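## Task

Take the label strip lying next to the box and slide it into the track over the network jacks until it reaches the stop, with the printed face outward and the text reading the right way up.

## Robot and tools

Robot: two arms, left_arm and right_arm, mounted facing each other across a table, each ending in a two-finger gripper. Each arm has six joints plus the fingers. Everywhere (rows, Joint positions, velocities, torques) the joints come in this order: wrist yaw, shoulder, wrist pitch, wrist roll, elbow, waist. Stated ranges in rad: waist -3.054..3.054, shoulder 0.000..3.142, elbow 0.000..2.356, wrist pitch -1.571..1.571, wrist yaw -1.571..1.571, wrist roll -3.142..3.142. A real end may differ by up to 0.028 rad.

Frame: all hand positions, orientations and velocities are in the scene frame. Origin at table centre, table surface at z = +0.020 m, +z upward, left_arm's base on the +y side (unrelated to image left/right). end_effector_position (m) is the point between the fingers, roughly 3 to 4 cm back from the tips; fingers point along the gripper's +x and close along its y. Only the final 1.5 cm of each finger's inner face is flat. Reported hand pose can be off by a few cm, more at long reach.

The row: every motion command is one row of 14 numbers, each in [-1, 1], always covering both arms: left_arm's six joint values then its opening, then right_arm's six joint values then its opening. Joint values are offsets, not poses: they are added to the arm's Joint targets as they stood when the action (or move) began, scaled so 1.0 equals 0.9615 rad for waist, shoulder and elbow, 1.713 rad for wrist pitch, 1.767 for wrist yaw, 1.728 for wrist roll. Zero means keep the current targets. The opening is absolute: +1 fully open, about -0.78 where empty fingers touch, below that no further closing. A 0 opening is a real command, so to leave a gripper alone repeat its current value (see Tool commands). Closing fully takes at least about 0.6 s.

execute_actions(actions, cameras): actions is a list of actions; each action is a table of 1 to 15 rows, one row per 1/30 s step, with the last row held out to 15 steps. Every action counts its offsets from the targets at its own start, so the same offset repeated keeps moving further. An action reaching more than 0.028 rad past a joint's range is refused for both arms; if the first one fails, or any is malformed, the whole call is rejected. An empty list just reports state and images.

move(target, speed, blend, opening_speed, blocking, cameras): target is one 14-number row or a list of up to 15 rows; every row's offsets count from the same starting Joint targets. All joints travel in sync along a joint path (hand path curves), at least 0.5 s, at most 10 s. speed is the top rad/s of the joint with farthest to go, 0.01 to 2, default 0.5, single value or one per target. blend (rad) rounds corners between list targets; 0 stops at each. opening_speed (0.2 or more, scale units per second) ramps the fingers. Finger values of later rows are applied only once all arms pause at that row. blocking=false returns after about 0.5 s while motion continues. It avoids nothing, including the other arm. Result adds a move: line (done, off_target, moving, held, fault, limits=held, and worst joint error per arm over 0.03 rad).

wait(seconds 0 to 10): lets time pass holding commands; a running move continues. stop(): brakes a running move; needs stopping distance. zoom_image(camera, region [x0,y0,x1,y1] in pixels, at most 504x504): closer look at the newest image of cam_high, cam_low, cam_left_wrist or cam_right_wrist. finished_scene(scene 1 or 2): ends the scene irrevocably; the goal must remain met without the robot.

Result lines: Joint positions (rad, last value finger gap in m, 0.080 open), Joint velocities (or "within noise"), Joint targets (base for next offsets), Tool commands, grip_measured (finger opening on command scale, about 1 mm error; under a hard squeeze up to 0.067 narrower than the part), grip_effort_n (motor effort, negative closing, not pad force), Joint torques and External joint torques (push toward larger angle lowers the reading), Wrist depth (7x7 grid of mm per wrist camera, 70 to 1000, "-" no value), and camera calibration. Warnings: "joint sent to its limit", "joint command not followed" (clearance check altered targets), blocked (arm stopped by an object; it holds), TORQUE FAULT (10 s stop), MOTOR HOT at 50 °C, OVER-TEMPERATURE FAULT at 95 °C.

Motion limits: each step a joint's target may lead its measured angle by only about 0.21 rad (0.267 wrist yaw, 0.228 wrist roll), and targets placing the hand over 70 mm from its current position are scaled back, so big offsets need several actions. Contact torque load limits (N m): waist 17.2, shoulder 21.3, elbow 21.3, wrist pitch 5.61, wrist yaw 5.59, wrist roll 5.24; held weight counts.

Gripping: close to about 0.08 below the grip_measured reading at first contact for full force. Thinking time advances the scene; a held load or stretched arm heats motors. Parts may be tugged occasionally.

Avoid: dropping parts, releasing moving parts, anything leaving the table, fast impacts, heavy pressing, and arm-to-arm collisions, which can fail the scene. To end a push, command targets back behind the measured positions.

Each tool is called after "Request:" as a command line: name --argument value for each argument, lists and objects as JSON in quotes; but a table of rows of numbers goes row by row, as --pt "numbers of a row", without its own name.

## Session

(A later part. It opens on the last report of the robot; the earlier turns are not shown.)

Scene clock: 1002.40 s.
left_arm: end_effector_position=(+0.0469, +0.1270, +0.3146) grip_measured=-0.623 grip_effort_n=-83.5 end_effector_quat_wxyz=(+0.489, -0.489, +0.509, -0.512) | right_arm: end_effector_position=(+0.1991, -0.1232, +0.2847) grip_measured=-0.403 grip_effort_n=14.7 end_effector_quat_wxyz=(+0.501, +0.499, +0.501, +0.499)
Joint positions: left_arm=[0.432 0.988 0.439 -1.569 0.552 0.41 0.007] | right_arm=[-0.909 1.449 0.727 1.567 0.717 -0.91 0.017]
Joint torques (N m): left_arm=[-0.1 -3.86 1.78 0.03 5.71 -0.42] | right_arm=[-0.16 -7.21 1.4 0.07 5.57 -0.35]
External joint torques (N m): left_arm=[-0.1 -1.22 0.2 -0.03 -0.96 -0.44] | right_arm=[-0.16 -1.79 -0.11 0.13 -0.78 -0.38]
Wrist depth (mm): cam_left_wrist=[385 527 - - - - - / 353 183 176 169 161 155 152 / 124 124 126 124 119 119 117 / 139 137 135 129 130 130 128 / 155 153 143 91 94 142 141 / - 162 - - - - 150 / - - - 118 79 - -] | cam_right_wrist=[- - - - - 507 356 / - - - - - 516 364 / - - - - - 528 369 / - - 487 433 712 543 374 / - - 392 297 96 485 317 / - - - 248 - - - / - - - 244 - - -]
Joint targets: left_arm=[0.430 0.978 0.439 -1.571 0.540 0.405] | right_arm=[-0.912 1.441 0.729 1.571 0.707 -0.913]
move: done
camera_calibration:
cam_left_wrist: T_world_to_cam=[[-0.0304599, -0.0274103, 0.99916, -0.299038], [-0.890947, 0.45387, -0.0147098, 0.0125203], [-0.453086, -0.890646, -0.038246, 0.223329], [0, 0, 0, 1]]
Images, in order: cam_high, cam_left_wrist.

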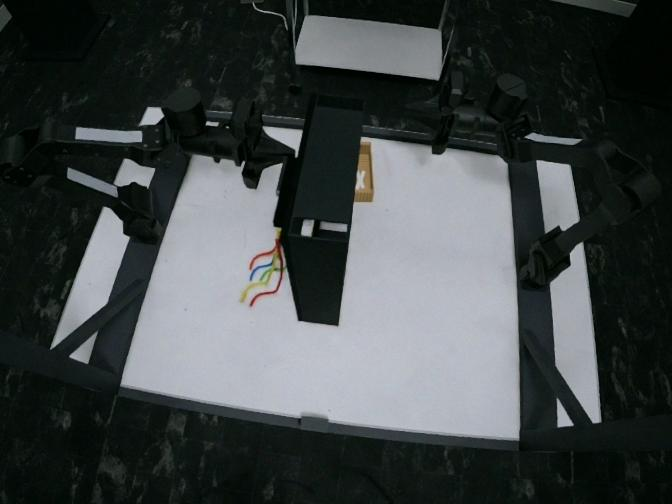

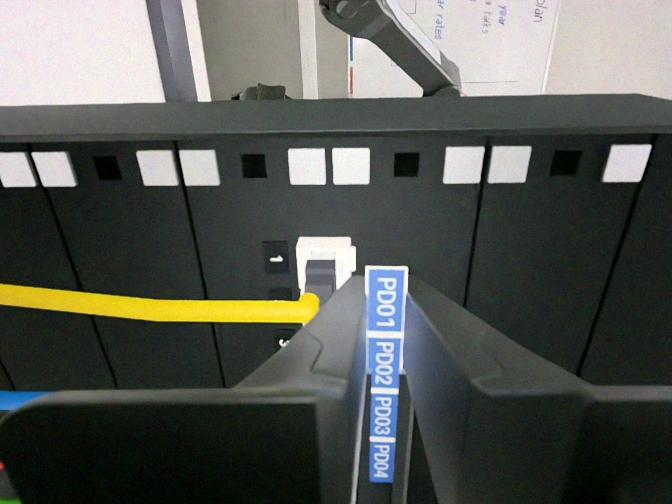

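Request:
move --target '[-0.0216,-0.0179,-0.0058,0,-0.0075,-0.0397,-0.7,0,0,0,0,0,0,-0.4]' --speed 0.04 --cameras '["cam_high", "cam_low", "cam_left_wrist"]'

Request:
zoom_image --camera "cam_left_wrist" --region '[345, 324, 415, 394]'

Request:
zoom_image --camera "cam_high" --region '[266, 130, 296, 200]'

Request:
zoom_image --camera "cam_low" --region '[430, 155, 490, 200]'

Scene clock: 1024.23 s.
left_arm: end_effector_position=(+0.0427, +0.1277, +0.3146) grip_measured=-0.623 grip_effort_n=-83.5 end_effector_quat_wxyz=(+0.494, -0.493, +0.505, -0.508) | right_arm: end_effector_position=(+0.1991, -0.1232, +0.2847) grip_measured=-0.403 grip_effort_n=15.1 end_effector_quat_wxyz=(+0.501, +0.499, +0.501, +0.499)
Joint positions: left_arm=[0.385 0.971 0.429 -1.569 0.545 0.379 0.007] | right_arm=[-0.909 1.449 0.727 1.567 0.717 -0.91 0.017]
Joint torques (N m): left_arm=[0.18 -3.77 1.78 0.03 5.71 -0.96] | right_arm=[-0.16 -7.17 1.42 0.07 5.5 -0.33]
External joint torques (N m): left_arm=[0.18 -1.28 0.2 -0.02 -0.95 -0.96] | right_arm=[-0.16 -1.64 -0.12 0.13 -0.94 -0.32]
Wrist depth (mm): cam_left_wrist=[383 535 - - - - - / 352 187 176 167 161 155 147 / 126 126 127 125 121 121 119 / 140 139 136 129 131 130 129 / 154 155 108 91 93 143 141 / - 163 - - - - 150 / - - - 118 79 - -] | cam_right_wrist=[- - - - - 504 354 / - - - - - 518 360 / - - - - - 521 369 / - - 496 436 699 541 373 / - - 400 297 96 486 315 / - - - 247 - - - / - - - 242 - - -]
Joint targets: left_arm=[0.391 0.961 0.429 -1.571 0.533 0.367] | right_arm=[-0.912 1.441 0.729 1.571 0.707 -0.913]
move: done
camera_calibration:
cam_left_wrist: T_world_to_cam=[[-0.0298817, -0.0278404, 0.999166, -0.299111], [-0.898106, 0.439537, -0.0146122, 0.0105548], [-0.438763, -0.897793, -0.0381377, 0.222388], [0, 0, 0, 1]]
Images, in order: cam_high, cam_low, cam_left_wrist.

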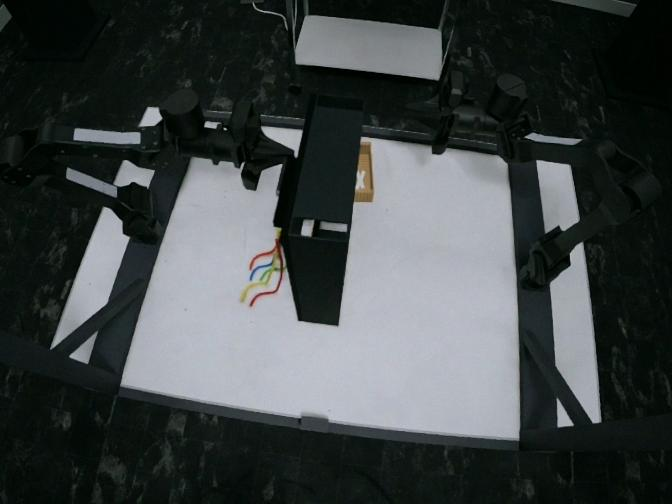

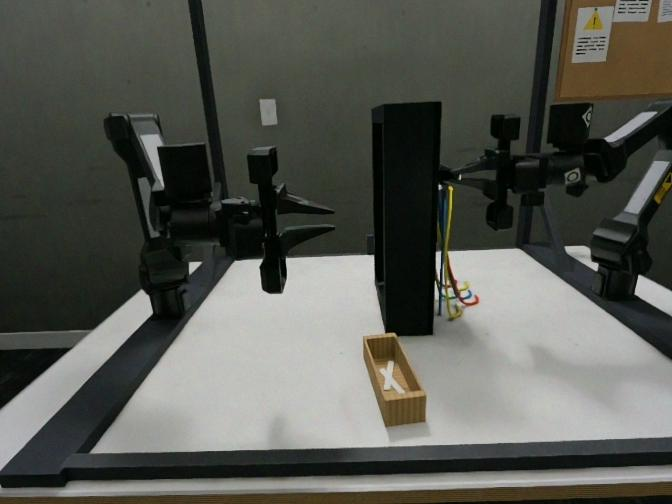

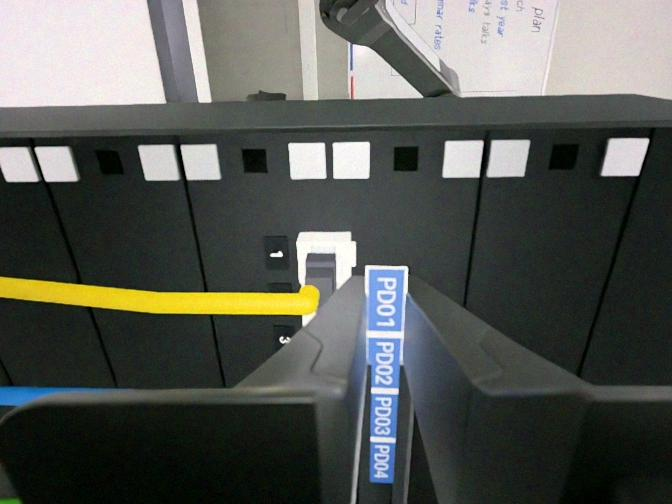

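Scaled by 7.200.

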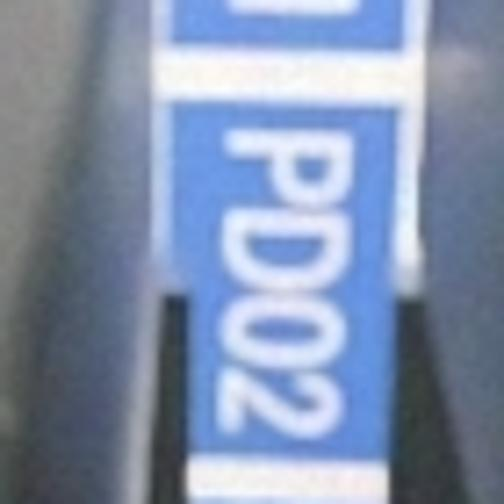

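Scaled by 7.200.

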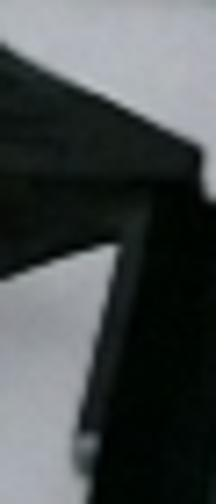

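Scaled by 8.400.

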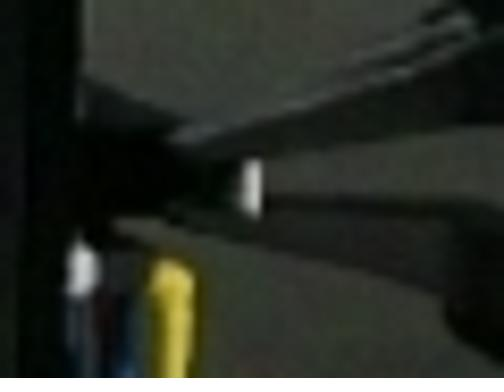

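Request:
move --target '[0.0108,0,0,0,0,0.0198,-0.7,0,0,0,0,0,0,-0.4]' --speed 0.04 --cameras '["cam_high", "cam_left_wrist"]'

Request:
zoom_image --camera "cam_left_wrist" --region '[345, 324, 415, 394]'

Scene clock: 1056.23 s.
left_arm: end_effector_position=(+0.0433, +0.1283, +0.3145) grip_measured=-0.623 grip_effort_n=-83.5 end_effector_quat_wxyz=(+0.492, -0.492, +0.506, -0.509) | right_arm: end_effector_position=(+0.1991, -0.1232, +0.2847) grip_measured=-0.403 grip_effort_n=14.7 end_effector_quat_wxyz=(+0.501, +0.499, +0.501, +0.499)
Joint positions: left_arm=[0.397 0.971 0.429 -1.569 0.545 0.386 0.007] | right_arm=[-0.909 1.449 0.727 1.567 0.717 -0.91 0.017]
Joint torques (N m): left_arm=[0.4 -3.73 1.77 0.04 5.78 -0.06] | right_arm=[-0.16 -7.16 1.41 0.07 5.51 -0.41]
External joint torques (N m): left_arm=[0.41 -1.15 0.15 -0.01 -0.98 -0.07] | right_arm=[-0.16 -1.77 -0.1 0.13 -0.83 -0.38]
Wrist depth (mm): cam_left_wrist=[381 536 - - - - - / 351 444 170 162 155 148 144 / 126 126 128 125 121 122 119 / 140 139 137 130 133 131 131 / 157 156 150 91 93 144 142 / - 164 - - - - 151 / - - - 119 79 - -] | cam_right_wrist=[- - - - - 506 356 / - - - - - 512 364 / - - - - - 529 368 / - - 491 437 707 539 373 / - - 401 299 96 482 318 / - - - 248 - - - / - - - 243 - - -]
Joint targets: left_arm=[0.411 0.960 0.429 -1.571 0.533 0.385] | right_arm=[-0.912 1.441 0.729 1.571 0.707 -0.913]
move: done
camera_calibration:
cam_left_wrist: T_world_to_cam=[[-0.0300315, -0.0277273, 0.999164, -0.299026], [-0.896253, 0.443302, -0.0146365, 0.0102874], [-0.442526, -0.895943, -0.0381637, 0.223102], [0, 0, 0, 1]]
Images, in order: cam_high, cam_left_wrist.

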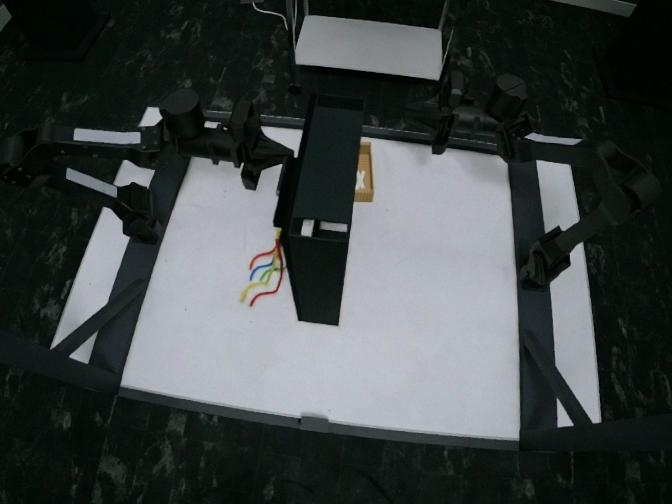

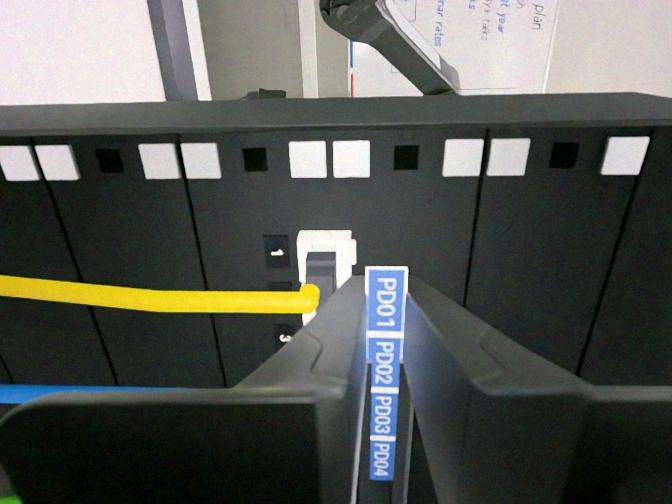

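Scaled by 7.200.

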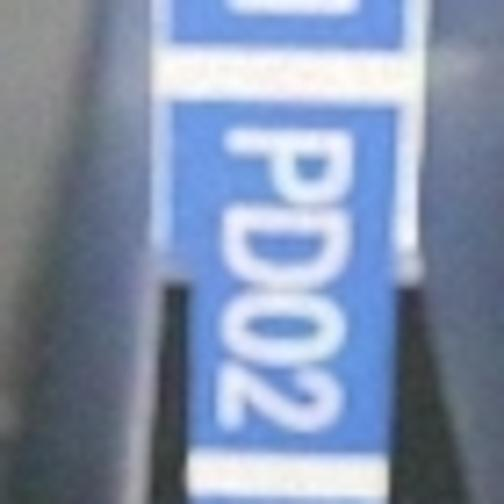

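Request:
move --target '[-0.0068,0,0,0,0,0,-0.7,0,0,0,0,0,0,-0.4]' --speed 0.04 --cameras '[]'

Scene clock: 1064.60 s.
left_arm: end_effector_position=(+0.0436, +0.1283, +0.3145) grip_measured=-0.623 grip_effort_n=-83.5 end_effector_quat_wxyz=(+0.493, -0.493, +0.506, -0.509) | right_arm: end_effector_position=(+0.1991, -0.1232, +0.2847) grip_measured=-0.403 grip_effort_n=15.1 end_effector_quat_wxyz=(+0.501, +0.499, +0.501, +0.499)
Joint positions: left_arm=[0.396 0.971 0.429 -1.569 0.545 0.387 0.007] | right_arm=[-0.909 1.449 0.727 1.567 0.717 -0.91 0.017]
Joint torques (N m): left_arm=[0.07 -3.76 1.78 0.03 5.75 -0.05] | right_arm=[-0.16 -7.16 1.4 0.07 5.5 -0.37]
External joint torques (N m): left_arm=[0.07 -1.27 0.21 -0.02 -0.9 -0.05] | right_arm=[-0.16 -1.75 -0.11 0.12 -0.86 -0.36]
Wrist depth (mm): cam_left_wrist=[386 527 - - - - - / 349 444 171 163 155 149 143 / 126 126 128 125 121 121 119 / 140 139 137 130 133 131 131 / 154 156 150 91 93 143 142 / - 164 - - - - 151 / - - - 119 79 - -] | cam_right_wrist=[- - - - - 504 358 / - - - - - 515 360 / - - - - - 526 367 / - - 495 435 711 542 373 / - - 397 300 96 478 317 / - - - 249 - - - / - - - 243 - - -]
Joint targets: left_arm=[0.398 0.960 0.429 -1.571 0.533 0.386] | right_arm=[-0.912 1.441 0.729 1.571 0.707 -0.913]
move: done

Request:
move --target '[0,0,0,0,0,0,-0.45,0,0,0,0,0,0,-0.4]' --opening_speed 0.3 --cameras '["cam_high", "cam_left_wrist"]'

Request:
zoom_image --camera "cam_left_wrist" --region '[315, 244, 445, 374]'

Scene clock: 1068.67 s.
left_arm: end_effector_position=(+0.0435, +0.1287, +0.3148) grip_measured=-0.454 grip_effort_n=16.0 end_effector_quat_wxyz=(+0.493, -0.493, +0.505, -0.509) | right_arm: end_effector_position=(+0.1991, -0.1232, +0.2847) grip_measured=-0.403 grip_effort_n=15.1 end_effector_quat_wxyz=(+0.501, +0.499, +0.501, +0.499)
Joint positions: left_arm=[0.396 0.969 0.428 -1.569 0.545 0.387 0.015] | right_arm=[-0.909 1.449 0.727 1.567 0.717 -0.91 0.017]
Joint torques (N m): left_arm=[0.07 -3.49 1.84 0.03 5.84 -0.03] | right_arm=[-0.16 -7.23 1.39 0.09 5.56 -0.32]
External joint torques (N m): left_arm=[0.07 -0.99 0.26 -0.03 -0.85 -0.04] | right_arm=[-0.16 -1.85 -0.11 0.14 -0.75 -0.32]
Wrist depth (mm): cam_left_wrist=[386 531 - - - - - / 353 167 592 148 145 171 133 / 126 126 128 125 122 121 119 / 138 139 137 130 132 131 132 / 158 155 148 89 93 143 143 / - - - 102 86 - 151 / - - - 114 114 - -] | cam_right_wrist=[- - - - - 506 356 / - - - - - 512 359 / - - - - - 532 365 / - - 496 432 709 535 373 / - - 391 300 96 485 317 / - - - 248 - - - / - - - 243 - - -]
Joint targets: left_arm=[0.398 0.960 0.429 -1.571 0.533 0.386] | right_arm=[-0.912 1.441 0.729 1.571 0.707 -0.913]
move: done
camera_calibration:
cam_left_wrist: T_world_to_cam=[[-0.0302595, -0.0270603, 0.999176, -0.299342], [-0.896924, 0.441923, -0.0151944, 0.0106764], [-0.441148, -0.896645, -0.0376434, 0.223359], [0, 0, 0, 1]]
Images, in order: cam_high, cam_left_wrist.

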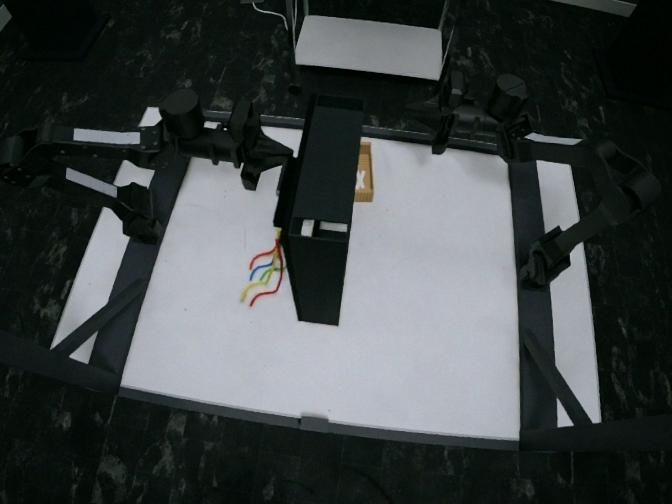

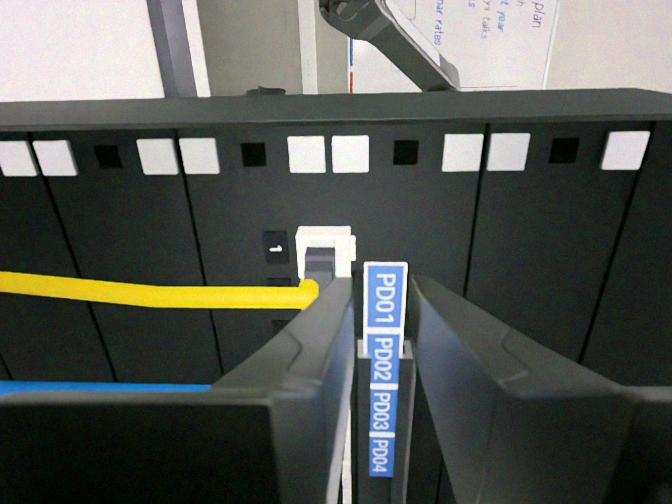

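Scaled by 3.877.

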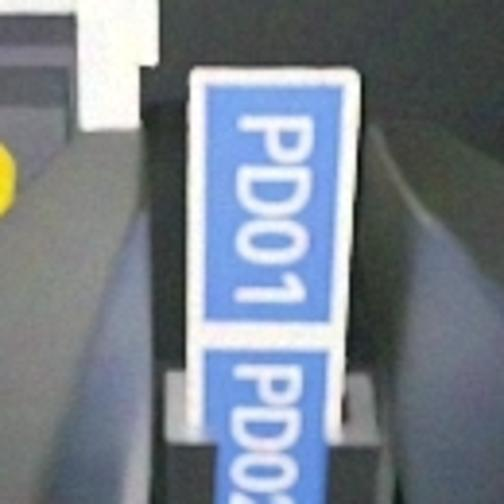

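Request:
move --target '[0.0637,-0.2365,-0.0945,0,-0.0723,0.1202,-0.45,0,0,0,0,0,0,-0.4]' --speed 0.12 --cameras '["cam_high", "cam_left_wrist"]'

Request:
zoom_image --camera "cam_left_wrist" --region '[315, 244, 445, 374]'

Request:
zoom_image --camera "cam_high" --region '[240, 120, 320, 200]'

Scene clock: 1118.40 s.
left_arm: end_effector_position=(+0.0432, +0.1737, +0.3149) grip_measured=-0.453 grip_effort_n=15.6 end_effector_quat_wxyz=(+0.493, -0.493, +0.506, -0.508) | right_arm: end_effector_position=(+0.1991, -0.1232, +0.2847) grip_measured=-0.403 grip_effort_n=15.1 end_effector_quat_wxyz=(+0.501, +0.499, +0.501, +0.499)
Joint positions: left_arm=[0.506 0.74 0.267 -1.569 0.475 0.497 0.015] | right_arm=[-0.909 1.449 0.727 1.567 0.717 -0.91 0.017]
Joint torques (N m): left_arm=[0.12 -1.93 1.76 0.03 5.84 0.36] | right_arm=[-0.14 -7.2 1.41 0.09 5.53 -0.33]
External joint torques (N m): left_arm=[0.12 -0.61 0.2 -0.02 -0.9 0.38] | right_arm=[-0.14 -1.84 -0.09 0.14 -0.79 -0.34]
Motor temperatures (°C): left_arm=[25 24 44 24 33 22] | right_arm=[24 32 40 26 29 23]
Wrist depth (mm): cam_left_wrist=[387 533 - - - - - / 171 167 163 162 160 160 158 / 177 174 173 169 169 167 166 / 193 191 188 147 179 182 182 / 205 203 199 89 90 194 768 / 230 - - 172 79 - - / - - - 193 - - -] | cam_right_wrist=[- - - - - 508 356 / - - - - - 516 364 / - - - - - 530 368 / - - 534 477 700 536 374 / - - 426 100 96 484 316 / - - - 248 - - - / - - - 244 - - -]
Joint targets: left_arm=[0.511 0.733 0.267 -1.571 0.464 0.501] | right_arm=[-0.912 1.441 0.729 1.571 0.707 -0.913]
move: done
camera_calibration:
cam_left_wrist: T_world_to_cam=[[-0.0299594, -0.0285782, 0.999142, -0.297983], [-0.89676, 0.442287, -0.0142389, -0.0098357], [-0.441501, -0.896418, -0.0388784, 0.263973], [0, 0, 0, 1]]
Images, in order: cam_high, cam_left_wrist.

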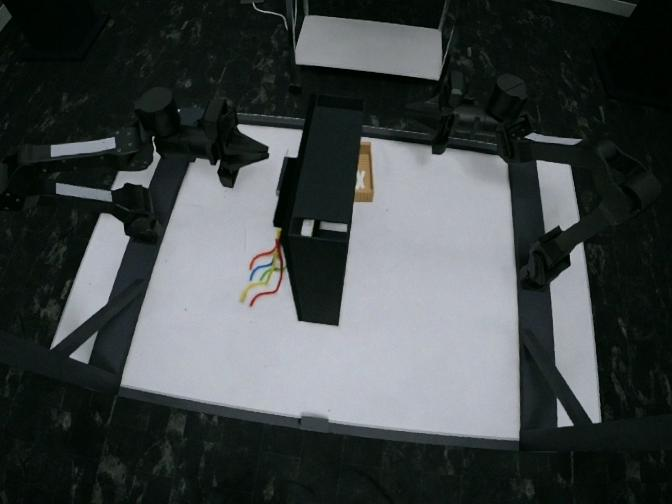

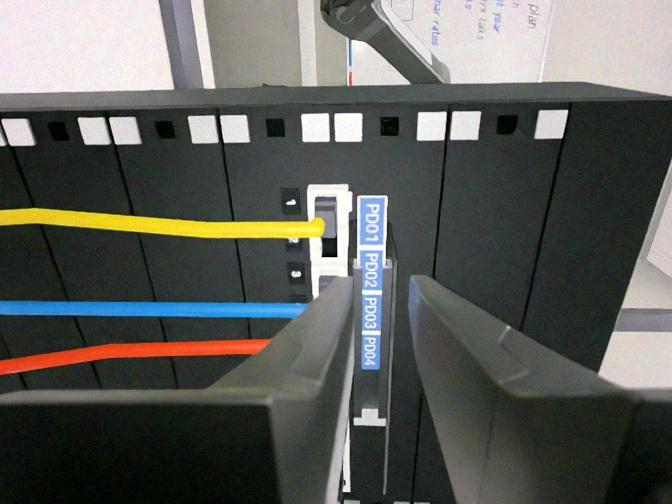

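Scaled by 3.877.

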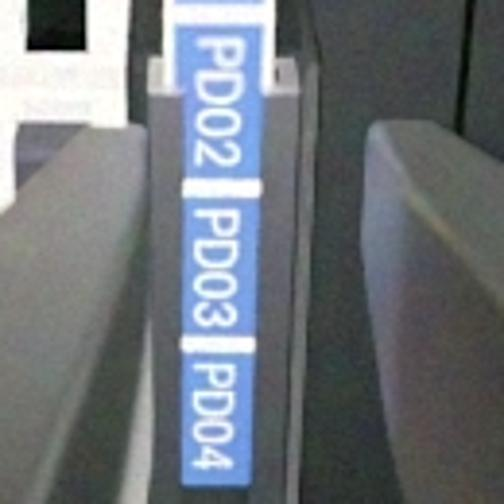

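Scaled by 6.300.

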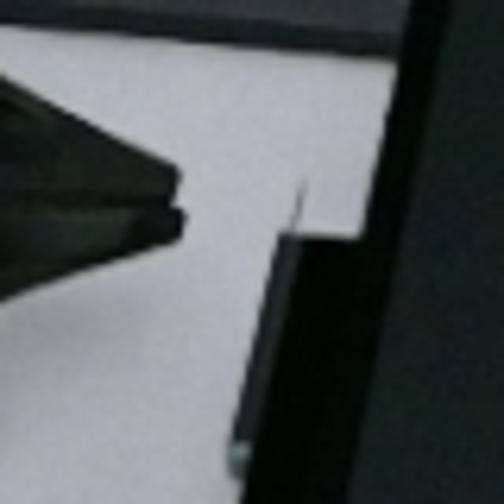

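Request:
zoom_image --camera "cam_left_wrist" --region '[330, 340, 420, 430]'

Request:
zoom_image --camera "cam_left_wrist" --region '[330, 190, 420, 280]'

Scaled by 5.600.

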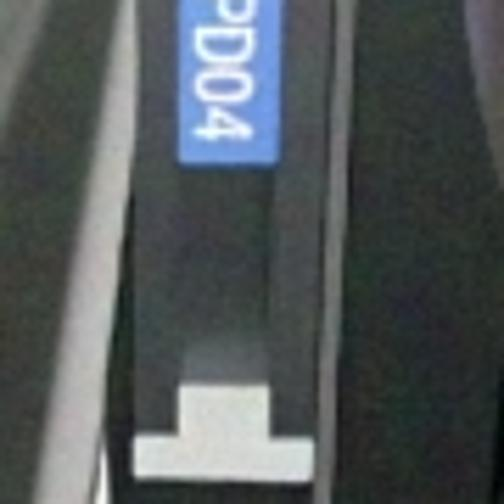

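Scaled by 5.600.

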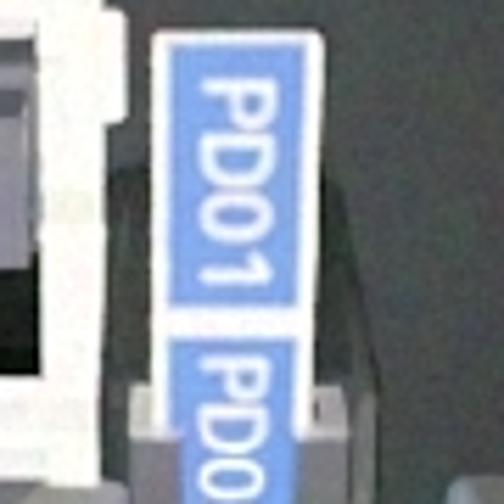

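Request:
move --pt "0.2507 0.233 0.0502 0 0.1591 0.2631 -0.82 0 0 0 0 0 0 -0.4" --pt "0.5556 0.7018 0.1953 0 0.3694 0.3616 -0.82 0 0 0 0 0 0 -0.4" --speed 0.3 --blend '[0.1,0]' --opening_speed 0.5 --cameras '["cam_high", "cam_low", "cam_left_wrist"]'

Request:
zoom_image --camera "cam_high" --region '[240, 120, 320, 200]'

Scene clock: 1189.73 s.
left_arm: end_effector_position=(+0.0937, +0.1449, +0.3147) grip_measured=-0.777 grip_effort_n=-83.5 end_effector_quat_wxyz=(+0.311, -0.310, +0.634, -0.637) | right_arm: end_effector_position=(+0.1991, -0.1232, +0.2847) grip_measured=-0.403 grip_effort_n=15.1 end_effector_quat_wxyz=(+0.501, +0.499, +0.501, +0.499)
Joint positions: left_arm=[1.488 1.4 0.599 -1.569 0.803 0.845 0] | right_arm=[-0.909 1.449 0.727 1.567 0.717 -0.91 0.017]
Joint torques (N m): left_arm=[0.16 -3.82 1.39 0.03 8.36 0.36] | right_arm=[-0.16 -7.21 1.41 0.07 5.52 -0.32]
External joint torques (N m): left_arm=[0.16 0.97 0.27 -0.03 2.33 0.36] | right_arm=[-0.15 -1.81 -0.1 0.12 -0.81 -0.33]
Wrist depth (mm): cam_left_wrist=[152 148 147 146 145 144 143 / 132 132 132 130 131 130 129 / 155 155 153 151 151 149 148 / 225 195 193 159 202 199 - / 292 246 196 76 91 - - / 289 289 - - - - - / - - - - - - -] | cam_right_wrist=[- - - - - 507 357 / - - - - - 517 360 / - - 420 - - 529 369 / - - 396 431 711 545 374 / - - - 100 96 482 317 / - - - 247 - - - / - - - 242 - - -]
Joint targets: left_arm=[1.493 1.408 0.602 -1.571 0.819 0.849] | right_arm=[-0.912 1.441 0.729 1.571 0.707 -0.913]
move: done
camera_calibration:
cam_left_wrist: T_world_to_cam=[[-0.0428685, -0.00629283, 0.999061, -0.299133], [-0.461131, 0.887218, -0.0141982, -0.0571708], [-0.886296, -0.461307, -0.0409356, 0.239699], [0, 0, 0, 1]]
Images, in order: cam_high, cam_low, cam_left_wrist.

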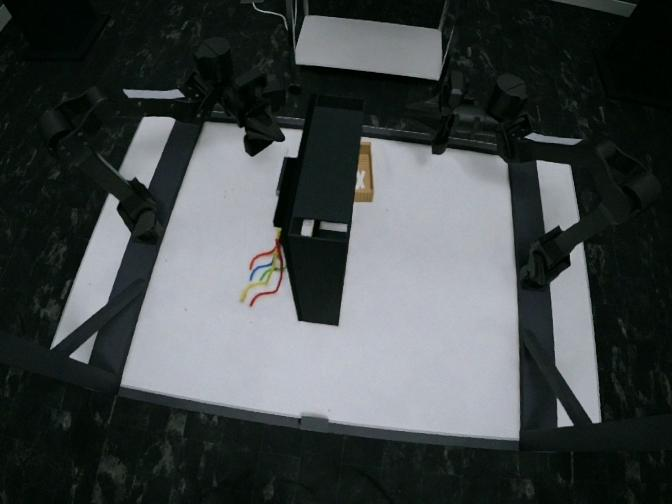

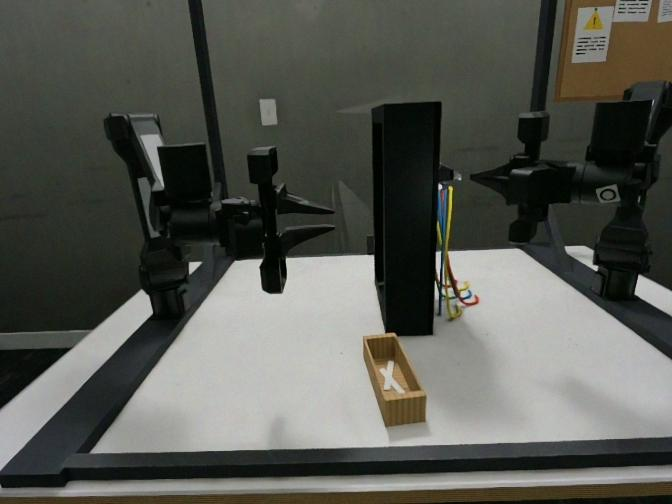

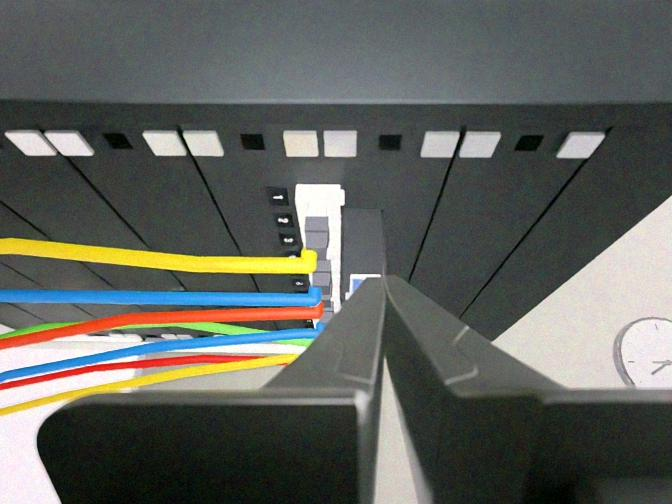

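Scaled by 6.300.

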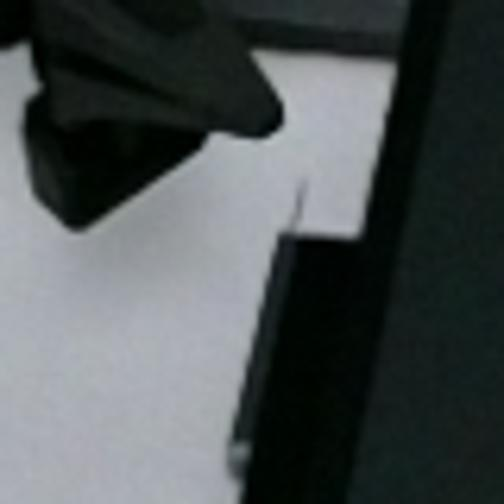

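Request:
zoom_image --camera "cam_left_wrist" --region '[325, 190, 425, 290]'

Request:
zoom_image --camera "cam_low" --region '[430, 155, 490, 200]'

Scaled by 5.040.

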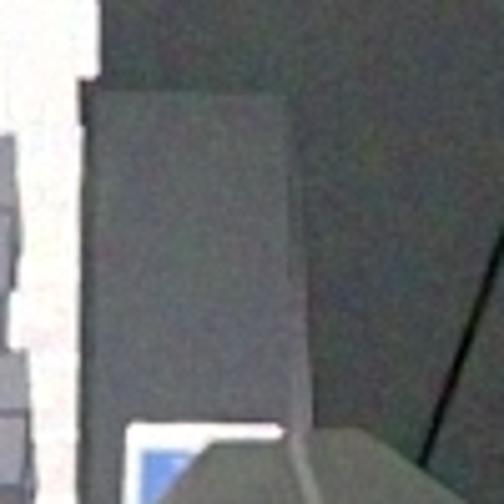

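Scaled by 8.400.

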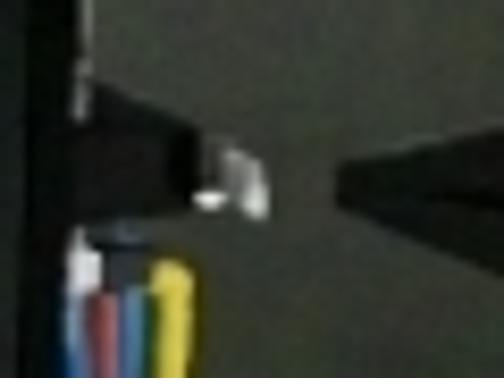

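Request:
move --target '[-0.0209,0.0728,0.0148,0,0.0465,-0.0749,-0.82,0,0,0,0,0,0,-0.4]' --speed 0.08 --cameras '["cam_high", "cam_low", "cam_left_wrist"]'

Request:
zoom_image --camera "cam_high" --region '[266, 130, 306, 170]'

Request:
zoom_image --camera "cam_low" --region '[430, 155, 490, 200]'

Request:
zoom_image --camera "cam_left_wrist" --region '[325, 190, 425, 290]'

Scene clock: 1245.17 s.
left_arm: end_effector_position=(+0.0876, +0.1241, +0.3114) grip_measured=-0.777 grip_effort_n=-83.5 end_effector_quat_wxyz=(+0.299, -0.298, +0.640, -0.642) | right_arm: end_effector_position=(+0.1991, -0.1232, +0.2847) grip_measured=-0.403 grip_effort_n=14.7 end_effector_quat_wxyz=(+0.501, +0.499, +0.501, +0.499)
Joint positions: left_arm=[1.461 1.469 0.624 -1.569 0.847 0.781 0] | right_arm=[-0.909 1.449 0.727 1.567 0.717 -0.91 0.017]
Joint torques (N m): left_arm=[-0.17 -4.26 1.43 0.04 8.29 -0.32] | right_arm=[-0.16 -7.18 1.42 0.08 5.57 -0.34]
External joint torques (N m): left_arm=[-0.17 0.94 0.32 -0.01 2.36 -0.31] | right_arm=[-0.16 -1.76 -0.08 0.13 -0.75 -0.34]
Motor temperatures (°C): left_arm=[25 24 42 24 41 22] | right_arm=[24 32 40 26 29 23]
Wrist depth (mm): cam_left_wrist=[133 133 132 131 130 129 126 / 122 120 119 118 118 116 116 / 122 121 127 125 112 117 115 / 169 168 165 142 151 159 159 / 246 179 180 76 91 254 - / - 246 - - - - - / - - - - - - -] | cam_right_wrist=[- - - - - 508 354 / - - - - - 516 364 / - - 402 392 - 525 367 / - - 377 385 713 539 373 / - - - 100 96 485 317 / - - - 247 - - - / - - - 244 - - -]
Joint targets: left_arm=[1.456 1.478 0.627 -1.571 0.863 0.777] | right_arm=[-0.912 1.441 0.729 1.571 0.707 -0.913]
move: done
camera_calibration:
cam_left_wrist: T_world_to_cam=[[-0.0432987, -0.00437308, 0.999053, -0.296417], [-0.427645, 0.903829, -0.0145778, -0.0464222], [-0.902909, -0.427871, -0.0410048, 0.221956], [0, 0, 0, 1]]
Images, in order: cam_high, cam_low, cam_left_wrist.

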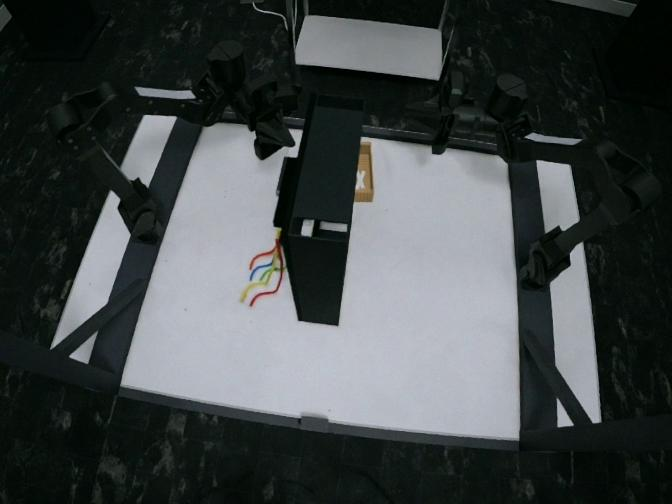

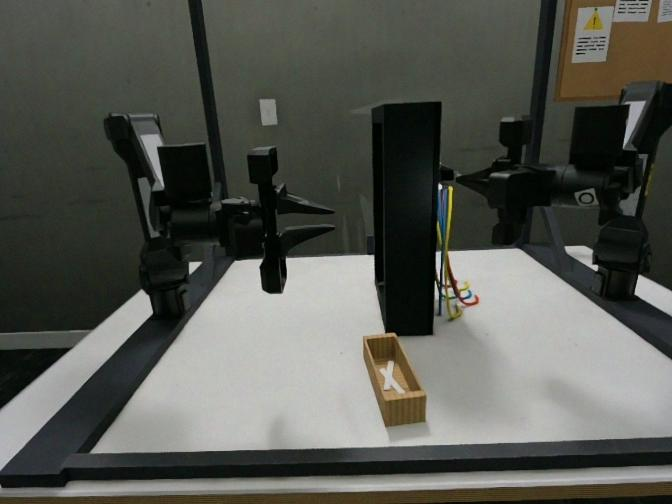

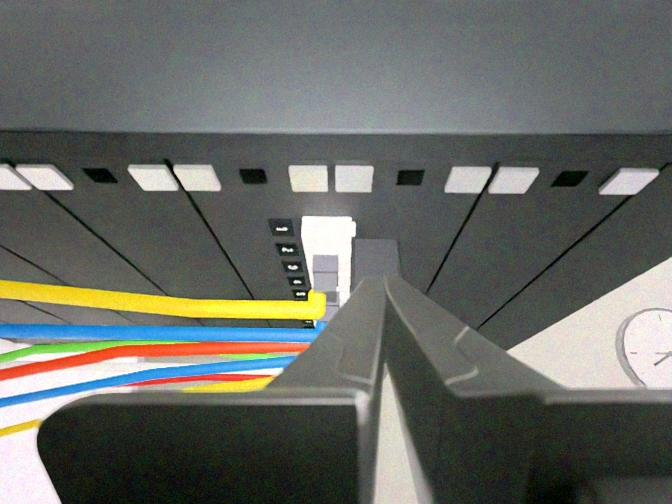

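Scaled by 12.600.

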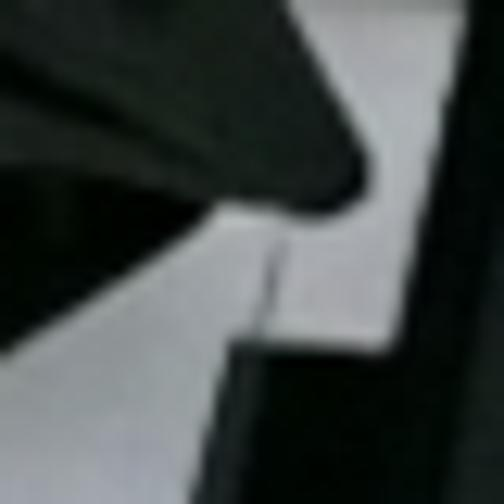

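Scaled by 8.400.

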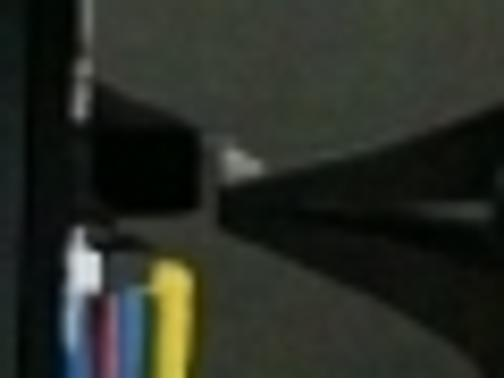

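Scaled by 5.040.

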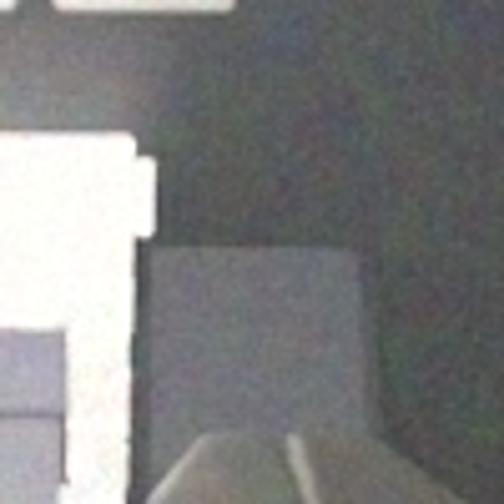

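Request:
move --target '[-0.0123,-0.0435,-0.0041,0,-0.0492,-0.0223,-0.82,0,0,0,0,0,0,-0.4]' --speed 0.05 --cameras '["cam_high", "cam_low", "cam_left_wrist"]'

Request:
zoom_image --camera "cam_high" --region '[266, 130, 306, 170]'

Request:
zoom_image --camera "cam_low" --region '[430, 155, 490, 200]'

Request:
zoom_image --camera "cam_left_wrist" --region '[325, 190, 425, 290]'

Scene clock: 1282.20 s.
left_arm: end_effector_position=(+0.0795, +0.1238, +0.3107) grip_measured=-0.777 grip_effort_n=-83.5 end_effector_quat_wxyz=(+0.299, -0.298, +0.641, -0.641) | right_arm: end_effector_position=(+0.1991, -0.1232, +0.2847) grip_measured=-0.403 grip_effort_n=14.7 end_effector_quat_wxyz=(+0.501, +0.499, +0.501, +0.499)
Joint positions: left_arm=[1.439 1.448 0.621 -1.569 0.827 0.76 0] | right_arm=[-0.909 1.449 0.727 1.567 0.717 -0.91 0.017]
Joint torques (N m): left_arm=[-0.15 -6.74 1.18 0.03 5.07 -0.28] | right_arm=[-0.16 -7.15 1.4 0.09 5.5 -0.4]
External joint torques (N m): left_arm=[-0.15 -1.67 0.05 -0.02 -0.91 -0.26] | right_arm=[-0.16 -1.74 -0.11 0.14 -0.87 -0.39]
Wrist depth (mm): cam_left_wrist=[- 122 119 116 117 117 117 / - 110 108 107 106 106 105 / 121 121 126 124 111 116 121 / 157 167 166 139 149 159 158 / 245 172 124 76 91 252 - / - 236 - - - - - / - - - - - - -] | cam_right_wrist=[- - - - - 507 359 / - - - - - 519 364 / - - 402 450 - 529 365 / - - 378 377 706 538 372 / - - - 100 96 484 320 / - - - 247 - - - / - - - 243 - - -]
Joint targets: left_arm=[1.434 1.436 0.620 -1.571 0.816 0.756] | right_arm=[-0.912 1.441 0.729 1.571 0.707 -0.913]
move: done
camera_calibration:
cam_left_wrist: T_world_to_cam=[[-0.0412016, -0.00662239, 0.999129, -0.295983], [-0.428362, 0.903532, -0.0116758, -0.0504462], [-0.902667, -0.42847, -0.0400637, 0.214251], [0, 0, 0, 1]]
Images, in order: cam_high, cam_low, cam_left_wrist.

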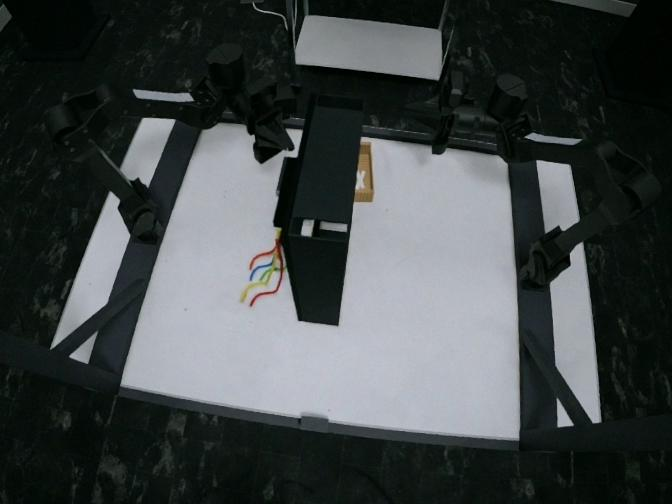

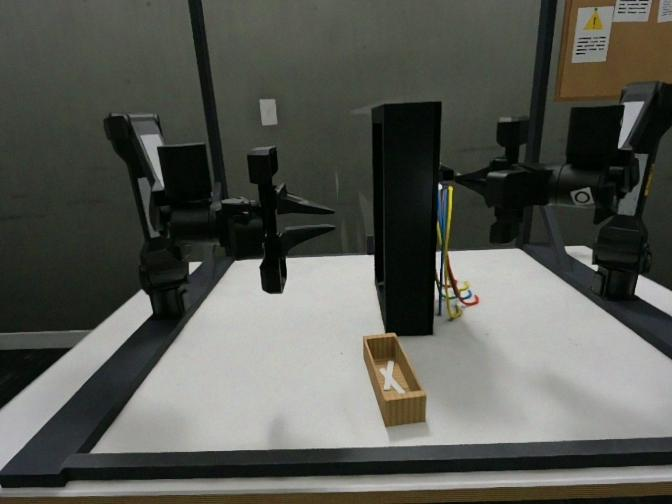

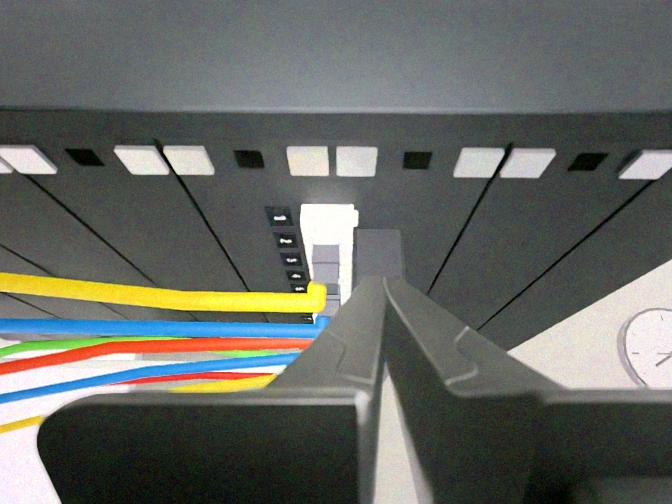

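Scaled by 12.600.

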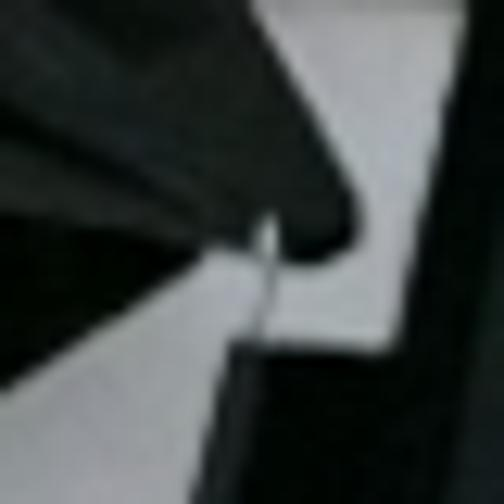

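Scaled by 8.400.

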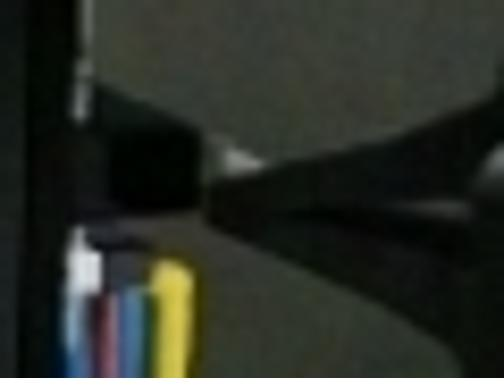

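Scaled by 5.040.

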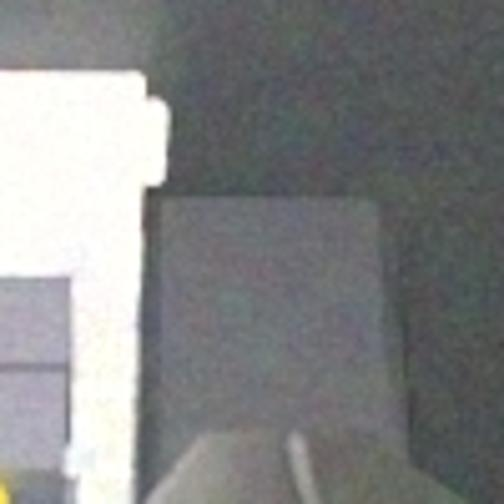

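Request:
zoom_image --camera "cam_high" --region '[280, 140, 300, 165]'

Request:
zoom_image --camera "cam_low" --region '[445, 165, 475, 190]'

Scaled by 20.160.

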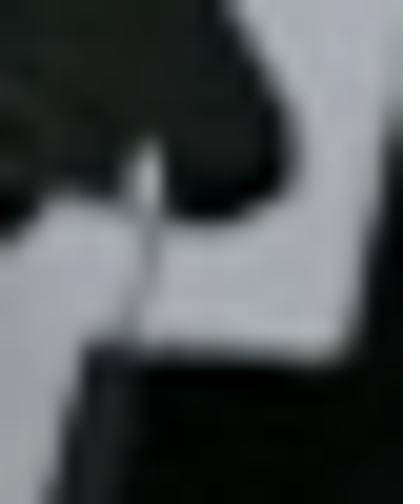

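Scaled by 16.800.

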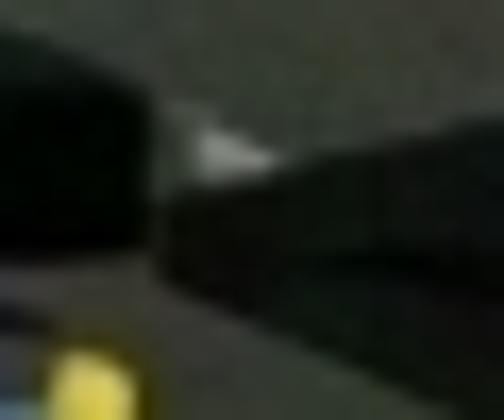

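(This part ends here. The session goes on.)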